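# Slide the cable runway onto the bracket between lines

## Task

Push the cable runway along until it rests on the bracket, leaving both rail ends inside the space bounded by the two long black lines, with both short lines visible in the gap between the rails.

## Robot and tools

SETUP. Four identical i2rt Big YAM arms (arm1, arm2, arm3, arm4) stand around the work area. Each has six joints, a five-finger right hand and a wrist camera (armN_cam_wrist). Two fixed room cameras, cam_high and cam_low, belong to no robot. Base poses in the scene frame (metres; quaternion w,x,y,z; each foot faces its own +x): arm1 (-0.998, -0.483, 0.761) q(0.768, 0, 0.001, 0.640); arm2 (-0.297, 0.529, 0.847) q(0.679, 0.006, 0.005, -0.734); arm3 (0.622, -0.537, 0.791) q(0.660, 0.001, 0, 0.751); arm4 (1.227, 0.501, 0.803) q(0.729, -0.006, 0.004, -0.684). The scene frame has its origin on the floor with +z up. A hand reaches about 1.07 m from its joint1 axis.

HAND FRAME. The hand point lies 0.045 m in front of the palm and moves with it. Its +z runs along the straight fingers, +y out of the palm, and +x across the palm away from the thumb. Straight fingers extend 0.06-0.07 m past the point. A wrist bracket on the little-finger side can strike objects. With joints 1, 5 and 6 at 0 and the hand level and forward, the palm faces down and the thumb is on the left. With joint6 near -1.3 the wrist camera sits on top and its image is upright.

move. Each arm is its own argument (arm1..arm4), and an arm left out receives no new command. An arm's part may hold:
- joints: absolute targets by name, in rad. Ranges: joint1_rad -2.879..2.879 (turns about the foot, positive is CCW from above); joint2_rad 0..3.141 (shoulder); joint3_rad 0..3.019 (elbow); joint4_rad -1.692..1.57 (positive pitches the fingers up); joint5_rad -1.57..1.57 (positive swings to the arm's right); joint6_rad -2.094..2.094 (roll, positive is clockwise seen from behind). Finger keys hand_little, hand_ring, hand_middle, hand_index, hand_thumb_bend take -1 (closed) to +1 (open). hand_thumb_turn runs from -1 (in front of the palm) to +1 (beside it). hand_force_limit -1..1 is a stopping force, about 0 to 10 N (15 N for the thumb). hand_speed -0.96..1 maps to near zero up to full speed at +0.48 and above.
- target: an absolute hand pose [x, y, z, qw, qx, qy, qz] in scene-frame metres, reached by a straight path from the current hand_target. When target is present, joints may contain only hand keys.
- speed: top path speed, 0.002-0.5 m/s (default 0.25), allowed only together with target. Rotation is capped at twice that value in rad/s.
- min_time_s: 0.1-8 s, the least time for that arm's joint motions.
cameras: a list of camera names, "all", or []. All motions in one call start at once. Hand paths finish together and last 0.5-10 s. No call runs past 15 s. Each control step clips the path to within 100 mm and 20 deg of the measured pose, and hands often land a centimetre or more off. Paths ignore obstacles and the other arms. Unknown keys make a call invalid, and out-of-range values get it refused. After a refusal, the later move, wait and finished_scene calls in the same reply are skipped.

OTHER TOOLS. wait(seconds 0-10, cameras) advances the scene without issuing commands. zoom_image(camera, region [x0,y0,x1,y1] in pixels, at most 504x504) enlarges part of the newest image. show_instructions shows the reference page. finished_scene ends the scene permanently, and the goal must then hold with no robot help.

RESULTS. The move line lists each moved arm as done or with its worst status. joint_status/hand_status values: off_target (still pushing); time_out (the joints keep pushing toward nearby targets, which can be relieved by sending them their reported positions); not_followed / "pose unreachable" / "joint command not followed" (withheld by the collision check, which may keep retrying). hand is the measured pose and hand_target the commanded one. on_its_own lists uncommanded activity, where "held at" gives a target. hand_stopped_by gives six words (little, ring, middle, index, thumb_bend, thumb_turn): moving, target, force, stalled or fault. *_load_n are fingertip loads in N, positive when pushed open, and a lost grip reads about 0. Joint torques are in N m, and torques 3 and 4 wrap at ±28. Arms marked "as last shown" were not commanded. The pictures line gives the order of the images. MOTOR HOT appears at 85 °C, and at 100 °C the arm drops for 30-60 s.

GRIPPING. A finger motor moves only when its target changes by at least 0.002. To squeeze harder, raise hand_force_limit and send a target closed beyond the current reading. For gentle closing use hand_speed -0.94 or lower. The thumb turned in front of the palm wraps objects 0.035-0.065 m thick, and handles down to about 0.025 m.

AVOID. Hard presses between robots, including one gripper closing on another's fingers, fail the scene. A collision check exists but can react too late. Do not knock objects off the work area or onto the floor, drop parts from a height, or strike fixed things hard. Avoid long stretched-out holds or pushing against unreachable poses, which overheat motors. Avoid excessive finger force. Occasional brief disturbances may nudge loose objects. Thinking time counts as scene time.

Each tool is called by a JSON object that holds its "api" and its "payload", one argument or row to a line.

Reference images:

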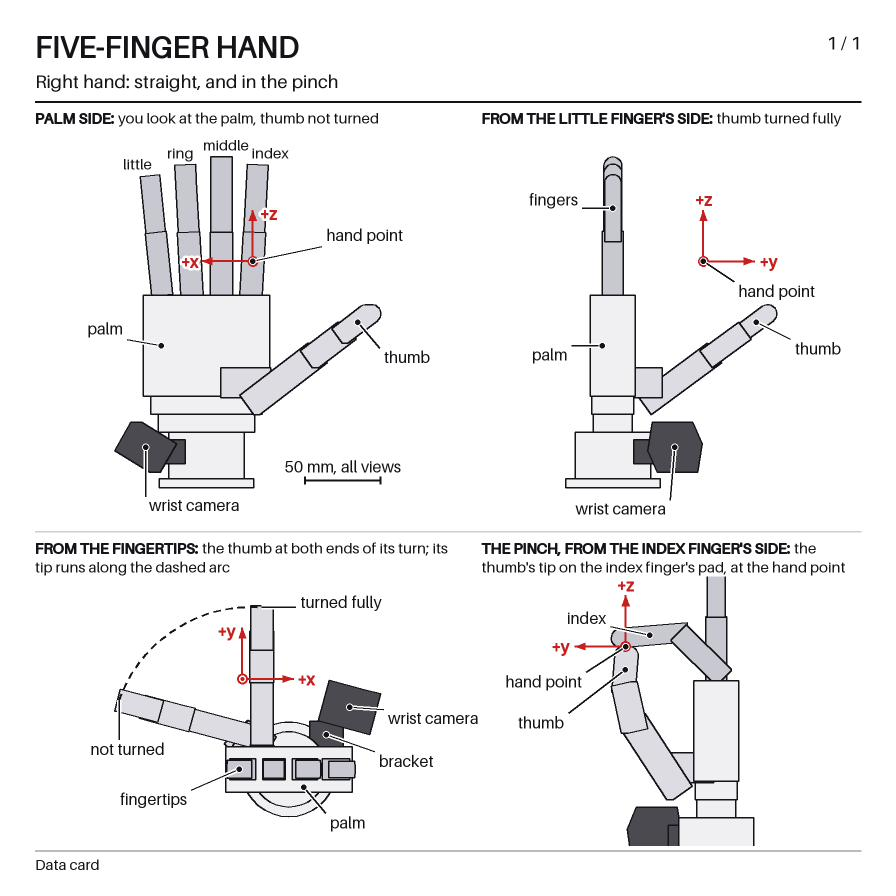

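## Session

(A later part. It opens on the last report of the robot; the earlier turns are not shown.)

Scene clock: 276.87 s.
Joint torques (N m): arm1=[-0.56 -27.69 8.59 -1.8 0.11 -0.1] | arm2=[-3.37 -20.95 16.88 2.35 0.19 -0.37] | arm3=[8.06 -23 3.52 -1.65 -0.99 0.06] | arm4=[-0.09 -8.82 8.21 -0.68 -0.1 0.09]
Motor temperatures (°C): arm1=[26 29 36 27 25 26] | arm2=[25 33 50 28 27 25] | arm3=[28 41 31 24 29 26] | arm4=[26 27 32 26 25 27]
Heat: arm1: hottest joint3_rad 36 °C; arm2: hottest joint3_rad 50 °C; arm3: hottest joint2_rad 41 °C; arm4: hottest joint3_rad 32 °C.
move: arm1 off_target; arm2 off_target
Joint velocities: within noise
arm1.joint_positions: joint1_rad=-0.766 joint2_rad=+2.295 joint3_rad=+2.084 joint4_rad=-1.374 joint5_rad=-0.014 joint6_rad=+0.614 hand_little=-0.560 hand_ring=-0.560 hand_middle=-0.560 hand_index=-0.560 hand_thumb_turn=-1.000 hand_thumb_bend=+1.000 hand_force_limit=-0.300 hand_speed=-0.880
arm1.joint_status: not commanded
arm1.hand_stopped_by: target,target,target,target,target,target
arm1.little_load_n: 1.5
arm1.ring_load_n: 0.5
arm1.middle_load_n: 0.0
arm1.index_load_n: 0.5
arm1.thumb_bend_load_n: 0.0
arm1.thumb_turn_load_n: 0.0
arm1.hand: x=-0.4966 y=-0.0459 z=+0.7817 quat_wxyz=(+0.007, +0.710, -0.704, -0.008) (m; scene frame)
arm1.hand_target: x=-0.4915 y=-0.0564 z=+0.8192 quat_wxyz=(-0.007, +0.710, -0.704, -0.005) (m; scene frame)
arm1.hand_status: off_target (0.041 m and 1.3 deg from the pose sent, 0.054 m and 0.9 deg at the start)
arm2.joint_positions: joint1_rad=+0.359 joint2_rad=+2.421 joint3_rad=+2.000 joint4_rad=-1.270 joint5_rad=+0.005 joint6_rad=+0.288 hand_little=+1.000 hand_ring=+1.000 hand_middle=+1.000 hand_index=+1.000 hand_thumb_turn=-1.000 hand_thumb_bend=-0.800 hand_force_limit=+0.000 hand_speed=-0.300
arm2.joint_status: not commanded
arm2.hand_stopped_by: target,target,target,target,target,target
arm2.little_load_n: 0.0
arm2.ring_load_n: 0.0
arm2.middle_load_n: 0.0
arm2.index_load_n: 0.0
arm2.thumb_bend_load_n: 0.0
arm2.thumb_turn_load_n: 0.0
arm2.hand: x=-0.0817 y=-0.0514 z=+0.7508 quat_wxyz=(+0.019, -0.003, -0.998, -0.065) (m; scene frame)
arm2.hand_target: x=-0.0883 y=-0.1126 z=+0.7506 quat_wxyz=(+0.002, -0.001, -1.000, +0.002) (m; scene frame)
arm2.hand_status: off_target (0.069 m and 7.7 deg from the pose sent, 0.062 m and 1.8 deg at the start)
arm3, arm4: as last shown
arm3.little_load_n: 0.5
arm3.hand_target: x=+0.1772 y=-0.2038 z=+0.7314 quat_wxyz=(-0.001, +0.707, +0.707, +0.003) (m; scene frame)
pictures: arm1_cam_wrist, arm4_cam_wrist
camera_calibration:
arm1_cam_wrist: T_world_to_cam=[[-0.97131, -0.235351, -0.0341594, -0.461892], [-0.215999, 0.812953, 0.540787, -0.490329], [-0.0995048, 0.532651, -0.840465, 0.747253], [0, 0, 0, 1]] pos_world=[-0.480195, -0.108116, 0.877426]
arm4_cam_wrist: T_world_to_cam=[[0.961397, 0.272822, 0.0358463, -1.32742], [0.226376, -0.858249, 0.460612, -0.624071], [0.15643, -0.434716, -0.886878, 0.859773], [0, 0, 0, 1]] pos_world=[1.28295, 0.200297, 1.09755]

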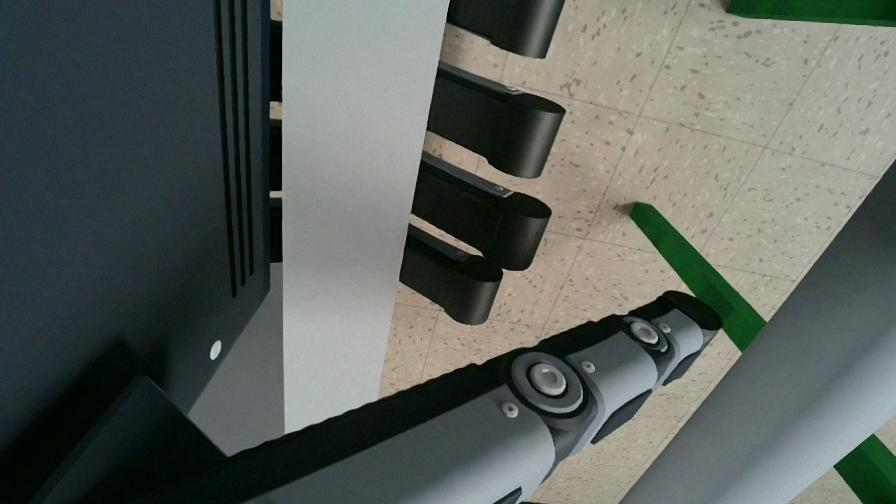

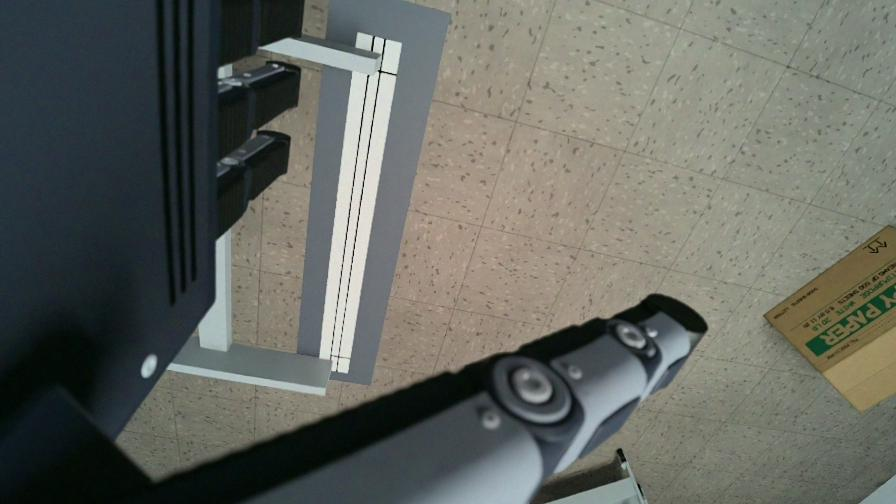

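{"api": "move", "payload": {
  "arm1": {"target": [-0.49, -0.10, 0.87, 0, -0.7071, 0.7071, 0], "speed": 0.08},
  "arm2": {"target": [-0.085, -0.15, 0.745, 0, 0, 1, 0], "speed": 0.08},
  "cameras": ["arm4_cam_wrist", "arm1_cam_wrist"]
}}

{"api": "zoom_image", "payload": {
  "camera": "arm4_cam_wrist",
  "region": [350, 30, 400, 80]
}}

Scene clock: 279.10 s.
Joint torques (N m): arm1=[-0.09 -31.85 9.78 -3.67 0.4 -0.02] | arm2=[-3.66 -21.66 17.92 3.33 0.15 -0.29] | arm3=[6.18 -21.48 6.26 -1.69 -0.99 0.06] | arm4=[0.79 -8.94 8.47 -0.77 -0.15 0.1]
Motor temperatures (°C): arm1=[26 29 36 27 25 26] | arm2=[25 33 50 28 27 25] | arm3=[28 41 31 24 29 26] | arm4=[26 27 32 26 25 27]
Heat: arm1: hottest joint3_rad 36 °C; arm2: hottest joint3_rad 50 °C; arm3: hottest joint2_rad 41 °C; arm4: hottest joint3_rad 32 °C.
move: arm1 off_target; arm2 off_target
Joint velocities: within noise
arm1.joint_positions: joint1_rad=-0.819 joint2_rad=+2.266 joint3_rad=+2.029 joint4_rad=-1.395 joint5_rad=-0.007 joint6_rad=+0.565 hand_little=-0.560 hand_ring=-0.560 hand_middle=-0.560 hand_index=-0.560 hand_thumb_turn=-1.000 hand_thumb_bend=+1.000 hand_force_limit=-0.300 hand_speed=-0.880
arm1.joint_status: not commanded
arm1.hand_stopped_by: target,target,target,target,target,target
arm1.little_load_n: 4.5
arm1.ring_load_n: 4.0
arm1.middle_load_n: 0.0
arm1.index_load_n: 0.0
arm1.thumb_bend_load_n: 0.0
arm1.thumb_turn_load_n: 0.0
arm1.hand: x=-0.4936 y=-0.0889 z=+0.7823 quat_wxyz=(+0.030, +0.709, -0.705, -0.011) (m; scene frame)
arm1.hand_target: x=-0.4911 y=-0.0999 z=+0.8638 quat_wxyz=(-0.001, +0.707, -0.707, +0.001) (m; scene frame)
arm1.hand_status: off_target (0.088 m and 3.7 deg from the pose sent, 0.104 m and 1.3 deg at the start)
arm2.joint_positions: joint1_rad=+0.353 joint2_rad=+2.513 joint3_rad=+2.183 joint4_rad=-1.385 joint5_rad=+0.005 joint6_rad=+0.266 hand_little=+1.000 hand_ring=+1.000 hand_middle=+1.000 hand_index=+1.000 hand_thumb_turn=-1.000 hand_thumb_bend=-0.800 hand_force_limit=+0.000 hand_speed=-0.300
arm2.joint_status: not commanded
arm2.hand_stopped_by: target,target,target,target,target,target
arm2.little_load_n: 0.0
arm2.ring_load_n: 0.0
arm2.middle_load_n: 0.0
arm2.index_load_n: 0.0
arm2.thumb_bend_load_n: 0.0
arm2.thumb_turn_load_n: 0.0
arm2.hand: x=-0.0803 y=-0.0743 z=+0.7535 quat_wxyz=(+0.021, +0.005, -0.997, -0.077) (m; scene frame)
arm2.hand_target: x=-0.0891 y=-0.1412 z=+0.7524 quat_wxyz=(+0.001, -0.001, -1.000, +0.003) (m; scene frame)
arm2.hand_status: off_target (0.076 m and 9.2 deg from the pose sent, 0.099 m and 7.7 deg at the start)
arm3.joint_positions: joint1_rad=+0.743 joint2_rad=+2.160 joint3_rad=+1.676 joint4_rad=-0.994 joint5_rad=+0.027 joint6_rad=-0.645 hand_little=+1.000 hand_ring=+1.000 hand_middle=+1.000 hand_index=+1.000 hand_thumb_turn=-1.000 hand_thumb_bend=-0.900 hand_force_limit=+0.000 hand_speed=-0.300
arm3.joint_status: not commanded
arm3.hand_stopped_by: target,target,target,target,target,target
arm3.little_load_n: 0.0
arm3.ring_load_n: 0.0
arm3.middle_load_n: 0.0
arm3.index_load_n: 0.0
arm3.thumb_bend_load_n: 0.0
arm3.thumb_turn_load_n: 0.0
arm3.hand: x=+0.1857 y=-0.1463 z=+0.7493 quat_wxyz=(-0.048, +0.726, +0.686, +0.009) (m; scene frame)
arm3.hand_target: x=+0.1775 y=-0.2040 z=+0.7314 quat_wxyz=(+0.000, +0.707, +0.707, +0.003) (m; scene frame)
arm3.hand_status: not commanded
arm4.joint_positions: joint1_rad=-0.049 joint2_rad=+1.191 joint3_rad=+1.080 joint4_rad=-1.446 joint5_rad=-0.012 joint6_rad=+1.575 hand_little=+1.000 hand_ring=+1.000 hand_middle=+1.000 hand_index=+1.000 hand_thumb_turn=-1.000 hand_thumb_bend=+1.000 hand_force_limit=+0.000 hand_speed=-0.700
arm4.joint_status: not commanded
arm4.hand_stopped_by: target,target,target,target,target,target
arm4.little_load_n: 0.0
arm4.ring_load_n: 0.0
arm4.middle_load_n: 0.0
arm4.index_load_n: 0.0
arm4.thumb_bend_load_n: -0.5
arm4.thumb_turn_load_n: 0.0
arm4.hand: x=+1.2967 y=+0.1436 z=+1.0014 quat_wxyz=(-0.005, -0.703, -0.711, +0.006) (m; scene frame)
arm4.hand_target: x=+1.2998 y=+0.1501 z=+1.0001 quat_wxyz=(+0.000, -0.707, -0.707, +0.000) (m; scene frame)
arm4.hand_status: not commanded
pictures: arm1_cam_wrist, arm4_cam_wrist
camera_calibration:
arm1_cam_wrist: T_world_to_cam=[[-0.972639, -0.232163, 0.00859526, -0.502886], [-0.193437, 0.829782, 0.523493, -0.428943], [-0.128668, 0.507507, -0.851987, 0.763434], [0, 0, 0, 1]] pos_world=[-0.473871, -0.14827, 0.879307]
arm4_cam_wrist: T_world_to_cam=[[0.961397, 0.272822, 0.0358463, -1.32742], [0.226376, -0.858249, 0.460612, -0.624071], [0.15643, -0.434716, -0.886878, 0.859773], [0, 0, 0, 1]] pos_world=[1.28295, 0.200297, 1.09755]

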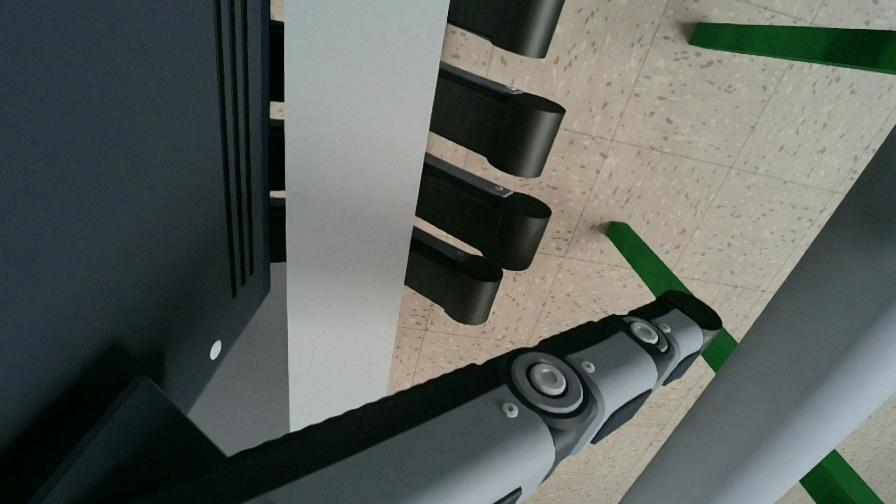

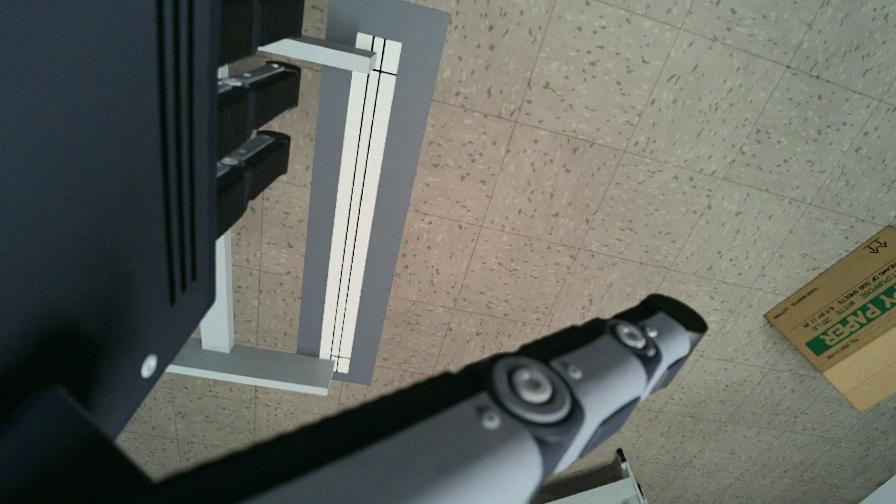

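Scaled by 10.080.

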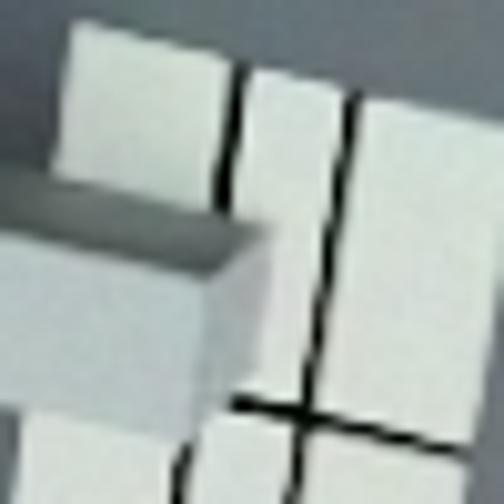

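{"api": "zoom_image", "payload": {
  "camera": "arm4_cam_wrist",
  "region": [310, 340, 360, 390]
}}

{"api": "zoom_image", "payload": {
  "camera": "arm4_cam_wrist",
  "region": [270, 0, 470, 200]
}}

Scaled by 10.080.

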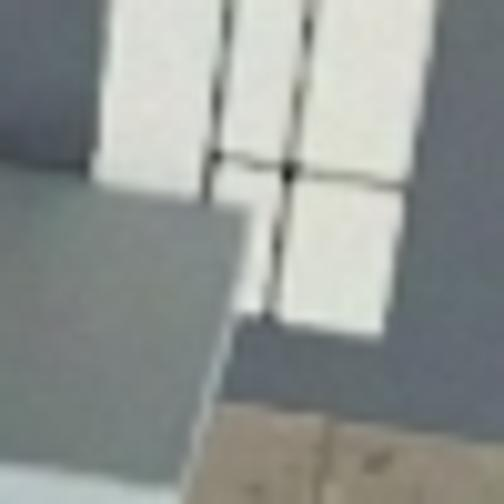

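Scaled by 2.520.

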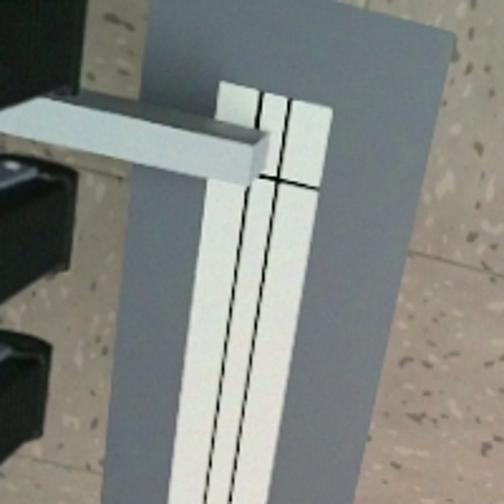

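{"api": "move", "payload": {
  "arm1": {"target": [-0.4925, -0.098, 0.79, 0, -0.7071, 0.7071, 0], "speed": 0.05},
  "cameras": ["arm4_cam_wrist"]
}}

{"api": "zoom_image", "payload": {
  "camera": "arm4_cam_wrist",
  "region": [350, 30, 400, 80]
}}

{"api": "zoom_image", "payload": {
  "camera": "arm4_cam_wrist",
  "region": [310, 340, 360, 390]
}}

Scene clock: 283.80 s.
Joint torques (N m): arm1=[0.56 -23.88 7.72 -0.44 0.14 0.01] | arm2=[-3.25 -21.83 17.77 3.19 0.13 -0.32] | arm3=[6.24 -21.54 6.24 -1.69 -0.99 0.07] | arm4=[0.21 -9.41 8.47 -0.76 -0.11 0.14]
Motor temperatures (°C): arm1=[26 30 36 27 25 26] | arm2=[25 33 52 28 27 25] | arm3=[28 40 31 24 29 26] | arm4=[26 27 32 26 25 27]
Heat: arm1: hottest joint3_rad 36 °C; arm2: hottest joint3_rad 52 °C; arm3: hottest joint2_rad 40 °C; arm4: hottest joint3_rad 32 °C.
move: arm1 off_target
Joint velocities: within noise
arm1.joint_positions: joint1_rad=-0.823 joint2_rad=+2.217 joint3_rad=+1.936 joint4_rad=-1.305 joint5_rad=-0.003 joint6_rad=+0.564 hand_little=-0.560 hand_ring=-0.560 hand_middle=-0.560 hand_index=-0.560 hand_thumb_turn=-1.000 hand_thumb_bend=+1.000 hand_force_limit=-0.300 hand_speed=-0.880
arm1.joint_status: not commanded
arm1.hand_stopped_by: target,target,target,target,target,target
arm1.little_load_n: 1.0
arm1.ring_load_n: 0.0
arm1.middle_load_n: 0.0
arm1.index_load_n: 0.0
arm1.thumb_bend_load_n: 0.0
arm1.thumb_turn_load_n: 0.0
arm1.hand: x=-0.4952 y=-0.0942 z=+0.7780 quat_wxyz=(+0.008, +0.708, -0.706, -0.003) (m; scene frame)
arm1.hand_target: x=-0.4928 y=-0.0979 z=+0.7900 quat_wxyz=(+0.001, +0.707, -0.707, +0.000) (m; scene frame)
arm1.hand_status: off_target (0.013 m and 1.0 deg from the pose sent, 0.012 m and 3.7 deg at the start)
arm2, arm3, arm4: as last shown
arm2.joint_positions: joint1_rad=+0.353 joint2_rad=+2.514 joint3_rad=+2.183 joint4_rad=-1.385 joint5_rad=+0.005 joint6_rad=+0.266 hand_little=+1.000 hand_ring=+1.000 hand_middle=+1.000 hand_index=+1.000 hand_thumb_turn=-1.000 hand_thumb_bend=-0.800 hand_force_limit=+0.000 hand_speed=-0.300
arm2.hand: x=-0.0802 y=-0.0744 z=+0.7534 quat_wxyz=(+0.021, +0.005, -0.997, -0.077) (m; scene frame)
arm2.hand_target: x=-0.0890 y=-0.1413 z=+0.7523 quat_wxyz=(+0.001, -0.001, -1.000, +0.003) (m; scene frame)
arm3.little_load_n: 0.5
arm4.thumb_bend_load_n: 0.0
pictures: arm4_cam_wrist
camera_calibration:
arm4_cam_wrist: T_world_to_cam=[[0.961397, 0.272822, 0.0358463, -1.32742], [0.226376, -0.858249, 0.460612, -0.624071], [0.15643, -0.434716, -0.886878, 0.859773], [0, 0, 0, 1]] pos_world=[1.28295, 0.200297, 1.09755]

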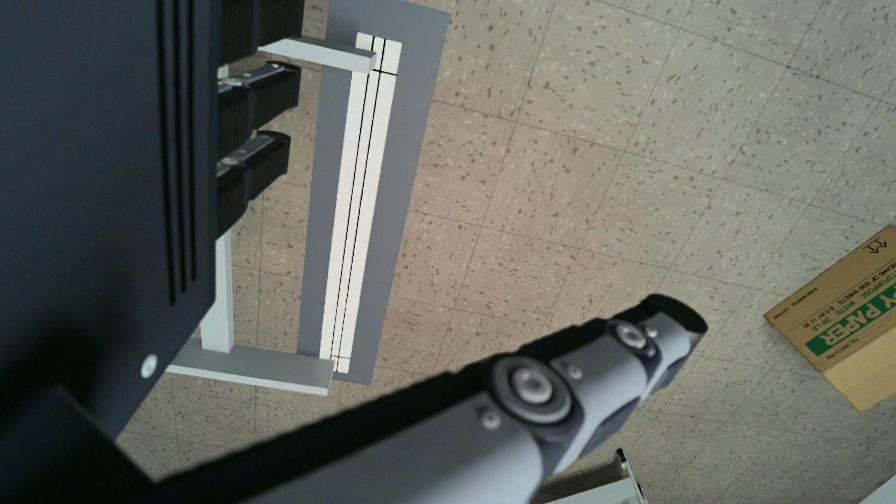

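Scaled by 10.080.

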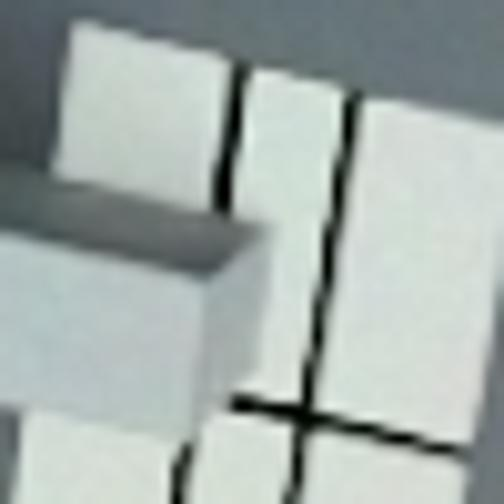

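Scaled by 10.080.

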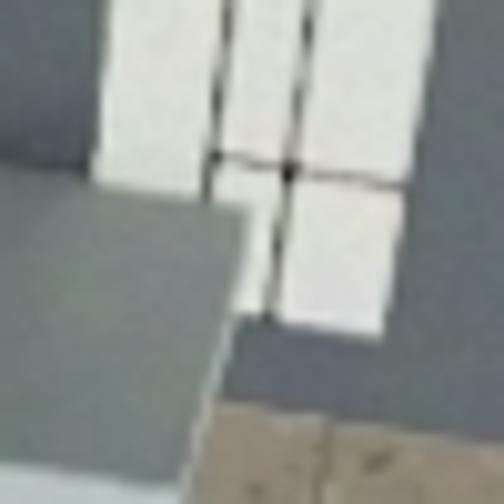

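{"api": "move", "payload": {
  "arm1": {"target": [-0.4945, -0.082, 0.778, 0, -0.7071, 0.7071, 0], "speed": 0.08},
  "arm2": {"target": [-0.083, -0.055, 0.752, 0, 0, 1, 0], "speed": 0.08},
  "arm3": {"target": [0.184, -0.12, 0.75, 0, 0.7071, 0.7071, 0], "speed": 0.08},
  "cameras": ["arm4_cam_wrist", "arm2_cam_wrist", "arm3_cam_wrist", "arm1_cam_wrist"]
}}

{"api": "zoom_image", "payload": {
  "camera": "arm4_cam_wrist",
  "region": [350, 30, 400, 80]
}}

Scene clock: 288.90 s.
Joint torques (N m): arm1=[1.14 -21.71 9.07 0.02 0.13 0.26] | arm2=[-1.26 -24.64 5.74 1.24 -0.02 0.11] | arm3=[-0.67 -21.42 12.93 -0.91 -0.24 -0.37] | arm4=[0.79 -9.35 8.36 -0.47 -0.1 0.13]
Motor temperatures (°C): arm1=[26 31 35 27 25 26] | arm2=[25 34 52 28 27 25] | arm3=[28 39 31 24 29 26] | arm4=[26 27 32 26 25 27]
Heat: arm1: hottest joint3_rad 35 °C; arm2: hottest joint3_rad 52 °C; arm3: hottest joint2_rad 39 °C; arm4: hottest joint3_rad 32 °C.
move: arm1 done; arm2 done; arm3 off_target
Joint velocities: within noise
arm1.joint_positions: joint1_rad=-0.815 joint2_rad=+2.217 joint3_rad=+1.936 joint4_rad=-1.303 joint5_rad=-0.003 joint6_rad=+0.564 hand_little=-0.560 hand_ring=-0.560 hand_middle=-0.560 hand_index=-0.560 hand_thumb_turn=-1.000 hand_thumb_bend=+1.000 hand_force_limit=-0.300 hand_speed=-0.880
arm1.joint_status: not commanded
arm1.hand_stopped_by: target,target,target,target,target,target
arm1.little_load_n: 0.5
arm1.ring_load_n: 0.0
arm1.middle_load_n: 0.5
arm1.index_load_n: 0.0
arm1.thumb_bend_load_n: 0.0
arm1.thumb_turn_load_n: 0.0
arm1.hand: x=-0.4981 y=-0.0898 z=+0.7779 quat_wxyz=(+0.007, +0.711, -0.703, -0.003) (m; scene frame)
arm1.hand_target: x=-0.4946 y=-0.0822 z=+0.7781 quat_wxyz=(+0.000, +0.707, -0.707, +0.000) (m; scene frame)
arm1.hand_status: done (0.009 m and 1.1 deg from the pose sent, 0.012 m and 1.0 deg at the start)
arm2.joint_positions: joint1_rad=+0.353 joint2_rad=+2.337 joint3_rad=+1.851 joint4_rad=-1.086 joint5_rad=+0.005 joint6_rad=+0.266 hand_little=+1.000 hand_ring=+1.000 hand_middle=+1.000 hand_index=+1.000 hand_thumb_turn=-1.000 hand_thumb_bend=-0.800 hand_force_limit=+0.000 hand_speed=-0.300
arm2.joint_status: not commanded
arm2.hand_stopped_by: target,target,target,target,target,target
arm2.little_load_n: 0.0
arm2.ring_load_n: 0.0
arm2.middle_load_n: 0.0
arm2.index_load_n: 0.0
arm2.thumb_bend_load_n: 0.0
arm2.thumb_turn_load_n: 0.0
arm2.hand: x=-0.0858 y=-0.0547 z=+0.7474 quat_wxyz=(+0.002, +0.005, -1.000, -0.008) (m; scene frame)
arm2.hand_target: x=-0.0830 y=-0.0553 z=+0.7516 quat_wxyz=(-0.001, +0.001, -1.000, +0.000) (m; scene frame)
arm2.hand_status: done (0.005 m and 1.1 deg from the pose sent, 0.020 m and 9.2 deg at the start)
arm3.joint_positions: joint1_rad=+0.720 joint2_rad=+2.241 joint3_rad=+1.829 joint4_rad=-1.158 joint5_rad=-0.008 joint6_rad=-0.701 hand_little=+1.000 hand_ring=+1.000 hand_middle=+1.000 hand_index=+1.000 hand_thumb_turn=-1.000 hand_thumb_bend=-0.900 hand_force_limit=+0.000 hand_speed=-0.300
arm3.joint_status: not commanded
arm3.hand_stopped_by: target,target,target,target,target,target
arm3.little_load_n: 0.0
arm3.ring_load_n: 0.0
arm3.middle_load_n: 0.0
arm3.index_load_n: 0.0
arm3.thumb_bend_load_n: -0.5
arm3.thumb_turn_load_n: 0.0
arm3.hand: x=+0.1859 y=-0.1325 z=+0.7562 quat_wxyz=(-0.001, +0.715, +0.699, -0.004) (m; scene frame)
arm3.hand_target: x=+0.1847 y=-0.1244 z=+0.7504 quat_wxyz=(+0.005, +0.710, +0.704, -0.006) (m; scene frame)
arm3.hand_status: off_target (0.014 m and 1.4 deg from the pose sent, 0.026 m and 6.5 deg at the start)
arm4: as last shown
pictures: arm1_cam_wrist, arm2_cam_wrist, arm3_cam_wrist, arm4_cam_wrist
camera_calibration:
arm1_cam_wrist: T_world_to_cam=[[-0.970631, -0.237495, -0.0383689, -0.470485], [-0.22092, 0.816781, 0.532976, -0.449024], [-0.0952401, 0.525799, -0.84526, 0.77263], [0, 0, 0, 1]] pos_world=[-0.48228, -0.151232, 0.87434]
arm2_cam_wrist: T_world_to_cam=[[-0.247932, 0.967934, 0.0404141, -0.00262134], [0.834182, 0.192087, 0.516955, -0.308827], [0.492615, 0.161882, -0.855058, 0.808641], [0, 0, 0, 1]] pos_world=[-0.141381, -0.0690456, 0.851191]
arm3_cam_wrist: T_world_to_cam=[[0.971595, 0.234599, -0.0310856, -0.123825], [0.21745, -0.833202, 0.50842, -0.532766], [0.0933741, -0.500738, -0.860548, 0.68624], [0, 0, 0, 1]] pos_world=[0.172081, -0.0712267, 0.857562]
arm4_cam_wrist: T_world_to_cam=[[0.961397, 0.272822, 0.0358463, -1.32742], [0.226376, -0.858249, 0.460612, -0.624071], [0.15643, -0.434716, -0.886878, 0.859773], [0, 0, 0, 1]] pos_world=[1.28295, 0.200297, 1.09755]

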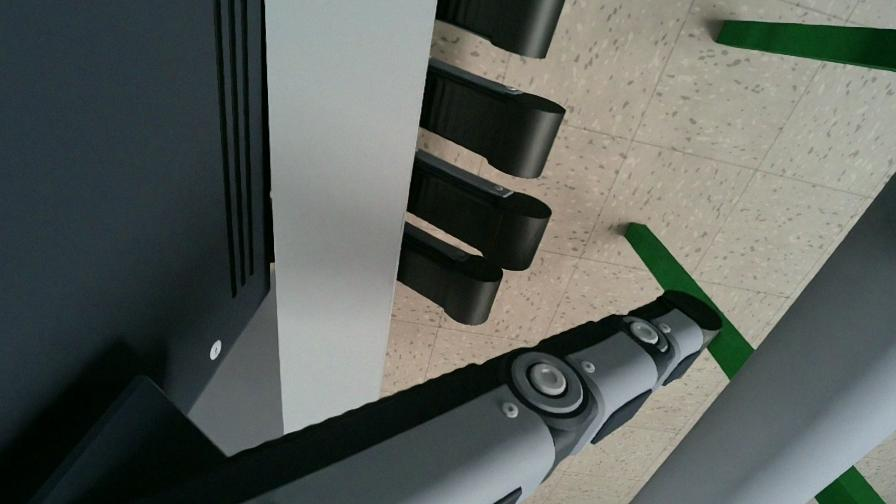

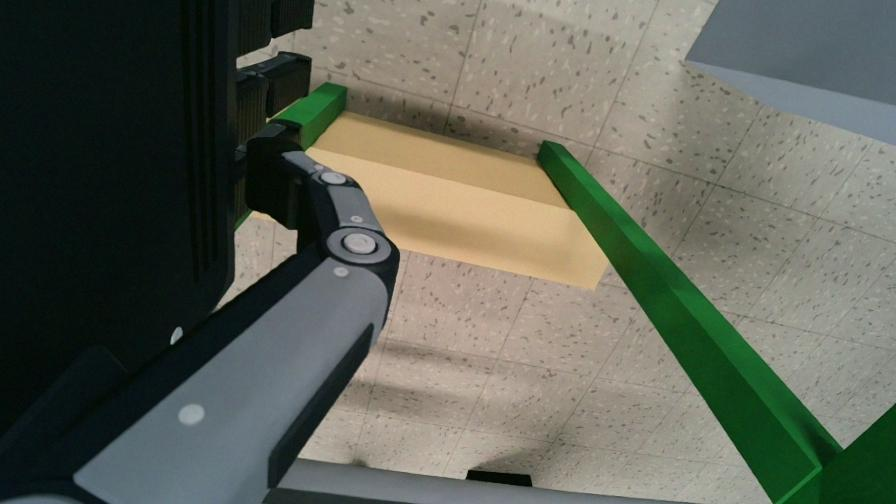

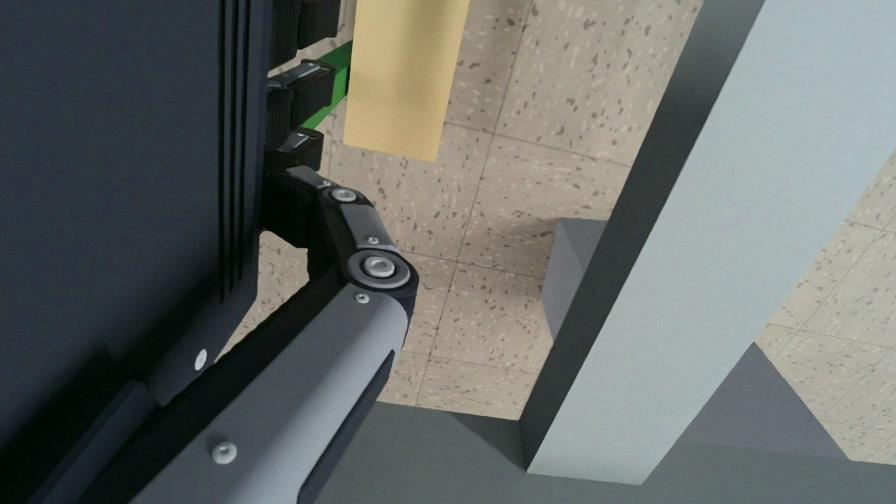

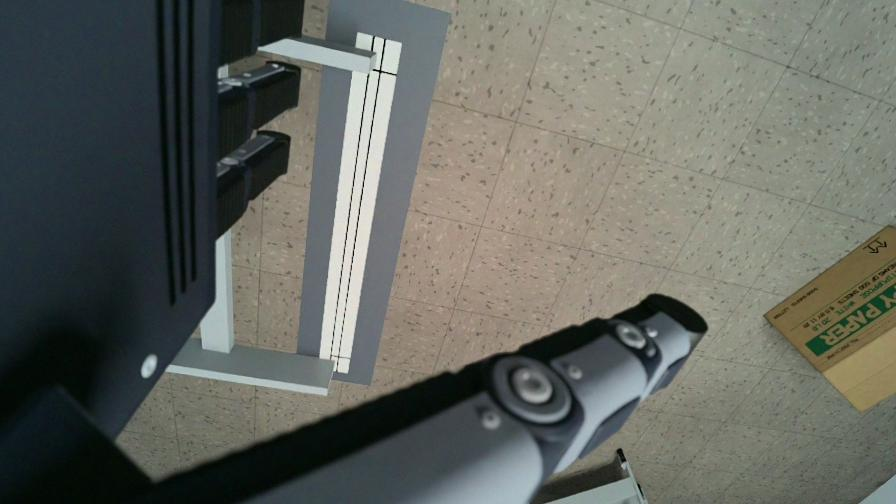

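Scaled by 10.080.

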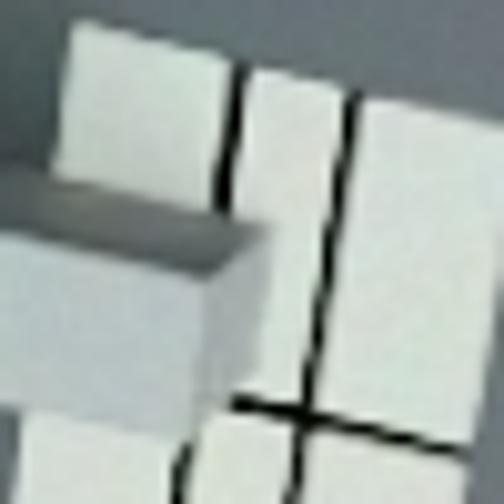

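{"api": "move", "payload": {
  "arm1": {"joints": {"hand_little": 1, "hand_ring": 1, "hand_middle": 1, "hand_index": 1, "hand_speed": -0.3}},
  "arm3": {"target": [0.186, -0.10, 0.78, 0, 0.7071, 0.7071, 0], "speed": 0.1},
  "arm2": {"target": [-0.083, -0.05, 0.93, 0, 0, 1, 0], "speed": 0.15},
  "cameras": ["arm4_cam_wrist", "arm2_cam_wrist", "arm3_cam_wrist", "arm1_cam_wrist"]
}}

{"api": "zoom_image", "payload": {
  "camera": "arm4_cam_wrist",
  "region": [350, 30, 400, 80]
}}

Scene clock: 296.07 s.
Joint torques (N m): arm1=[1.32 -21.48 9.07 -0.08 0.11 0.25] | arm2=[0.26 -22.83 11.43 -0.08 -0.02 0.1] | arm3=[-0.62 -22.12 13.41 -0.9 0.3 -0.35] | arm4=[0.67 -9.47 8.25 -0.57 -0.11 0.11]
Motor temperatures (°C): arm1=[26 32 35 27 25 26] | arm2=[25 33 49 28 27 25] | arm3=[28 39 33 24 29 26] | arm4=[26 27 32 26 25 27]
Heat: arm1: hottest joint3_rad 35 °C; arm2: hottest joint3_rad 49 °C; arm3: hottest joint2_rad 39 °C; arm4: hottest joint3_rad 32 °C.
move: arm1 done; arm2 off_target; arm3 off_target
Joint velocities: within noise
arm1.joint_positions: joint1_rad=-0.815 joint2_rad=+2.217 joint3_rad=+1.936 joint4_rad=-1.309 joint5_rad=+0.008 joint6_rad=+0.564 hand_little=+1.000 hand_ring=+1.000 hand_middle=+1.000 hand_index=+1.000 hand_thumb_turn=-1.000 hand_thumb_bend=+1.000 hand_force_limit=-0.300 hand_speed=-0.300
arm1.joint_status: all done
arm1.hand_stopped_by: target,target,target,target,target,target
arm1.little_load_n: 0.0
arm1.ring_load_n: 0.0
arm1.middle_load_n: 0.0
arm1.index_load_n: 0.0
arm1.thumb_bend_load_n: -0.5
arm1.thumb_turn_load_n: 0.0
arm1.hand: x=-0.4984 y=-0.0924 z=+0.7775 quat_wxyz=(+0.011, +0.711, -0.703, +0.001) (m; scene frame)
arm1.hand_target: x=-0.4950 y=-0.0847 z=+0.7778 quat_wxyz=(+0.004, +0.707, -0.707, +0.004) (m; scene frame)
arm1.hand_status: not commanded
arm2.joint_positions: joint1_rad=+0.353 joint2_rad=+2.129 joint3_rad=+1.940 joint4_rad=-1.397 joint5_rad=+0.005 joint6_rad=+0.266 hand_little=+1.000 hand_ring=+1.000 hand_middle=+1.000 hand_index=+1.000 hand_thumb_turn=-1.000 hand_thumb_bend=-0.800 hand_force_limit=+0.000 hand_speed=-0.300
arm2.joint_status: not commanded
arm2.hand_stopped_by: target,target,target,target,target,target
arm2.little_load_n: 0.0
arm2.ring_load_n: 0.0
arm2.middle_load_n: 0.0
arm2.index_load_n: 0.0
arm2.thumb_bend_load_n: 0.0
arm2.thumb_turn_load_n: 0.0
arm2.hand: x=-0.0914 y=-0.0384 z=+0.9147 quat_wxyz=(+0.004, +0.005, -1.000, -0.015) (m; scene frame)
arm2.hand_target: x=-0.0836 y=-0.0491 z=+0.9302 quat_wxyz=(+0.000, +0.003, -1.000, +0.000) (m; scene frame)
arm2.hand_status: off_target (0.021 m and 1.8 deg from the pose sent, 0.183 m and 1.1 deg at the start)
arm3.joint_positions: joint1_rad=+0.696 joint2_rad=+2.243 joint3_rad=+1.916 joint4_rad=-1.233 joint5_rad=-0.006 joint6_rad=-0.733 hand_little=+1.000 hand_ring=+1.000 hand_middle=+1.000 hand_index=+1.000 hand_thumb_turn=-1.000 hand_thumb_bend=-0.900 hand_force_limit=+0.000 hand_speed=-0.300
arm3.joint_status: not commanded
arm3.hand_stopped_by: target,target,target,target,target,target
arm3.little_load_n: 0.0
arm3.ring_load_n: 0.0
arm3.middle_load_n: 0.0
arm3.index_load_n: 0.0
arm3.thumb_bend_load_n: 0.0
arm3.thumb_turn_load_n: 0.0
arm3.hand: x=+0.1859 y=-0.1104 z=+0.7852 quat_wxyz=(-0.006, +0.712, +0.702, -0.003) (m; scene frame)
arm3.hand_target: x=+0.1862 y=-0.1004 z=+0.7800 quat_wxyz=(-0.001, +0.707, +0.707, +0.000) (m; scene frame)
arm3.hand_status: off_target (0.012 m and 1.1 deg from the pose sent, 0.040 m and 1.4 deg at the start)
arm4: as last shown
pictures: arm1_cam_wrist, arm2_cam_wrist, arm3_cam_wrist, arm4_cam_wrist
camera_calibration:
arm1_cam_wrist: T_world_to_cam=[[-0.970543, -0.238199, -0.0361618, -0.473095], [-0.221518, 0.823219, 0.522724, -0.438441], [-0.0947433, 0.515337, -0.851735, 0.777931], [0, 0, 0, 1]] pos_world=[-0.482578, -0.152655, 0.874667]
arm2_cam_wrist: T_world_to_cam=[[-0.247781, 0.967278, 0.0545726, -0.0395786], [0.836181, 0.18507, 0.516285, -0.393271], [0.489292, 0.173558, -0.854676, 0.951595], [0, 0, 0, 1]] pos_world=[-0.146568, -0.0540906, 1.01851]
arm3_cam_wrist: T_world_to_cam=[[0.96926, 0.243522, -0.0351129, -0.123454], [0.227962, -0.835156, 0.500548, -0.525084], [0.0925698, -0.493166, -0.864996, 0.726792], [0, 0, 0, 1]] pos_world=[0.17208, -0.0500337, 0.887168]
arm4_cam_wrist: T_world_to_cam=[[0.961397, 0.272822, 0.0358463, -1.32742], [0.226376, -0.858249, 0.460612, -0.624071], [0.15643, -0.434716, -0.886878, 0.859773], [0, 0, 0, 1]] pos_world=[1.28295, 0.200297, 1.09755]

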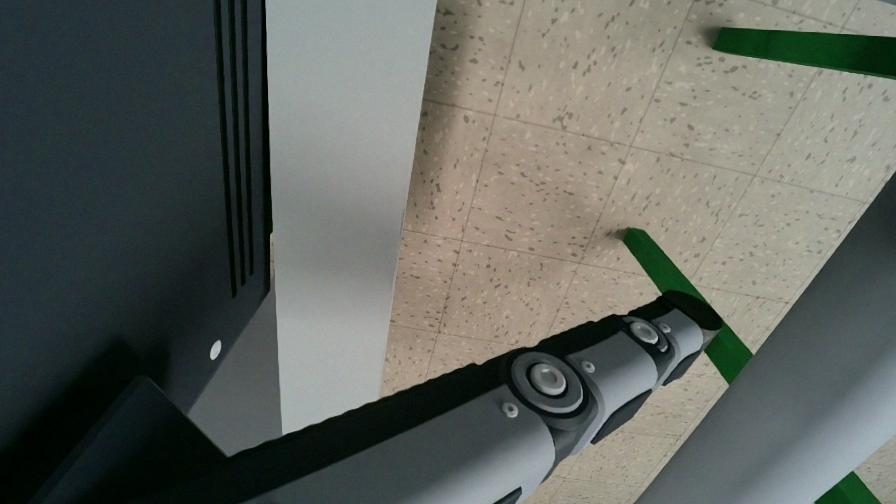

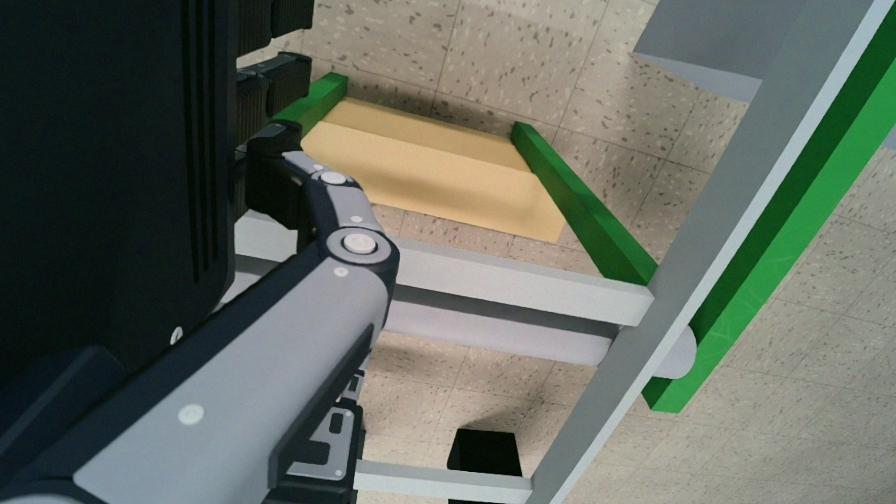

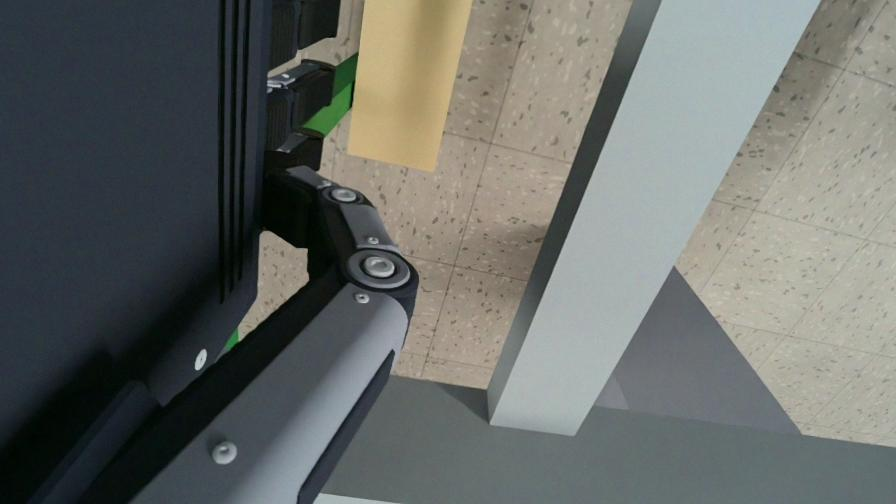

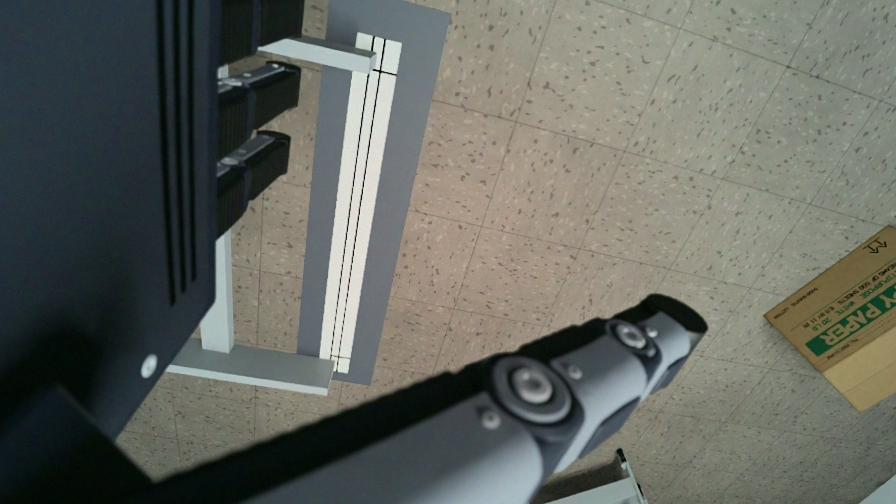

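Scaled by 10.080.

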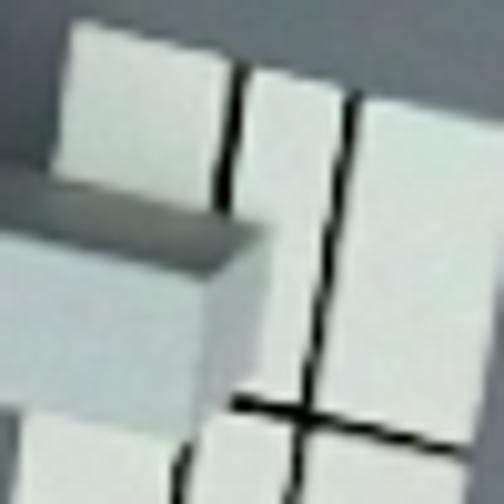

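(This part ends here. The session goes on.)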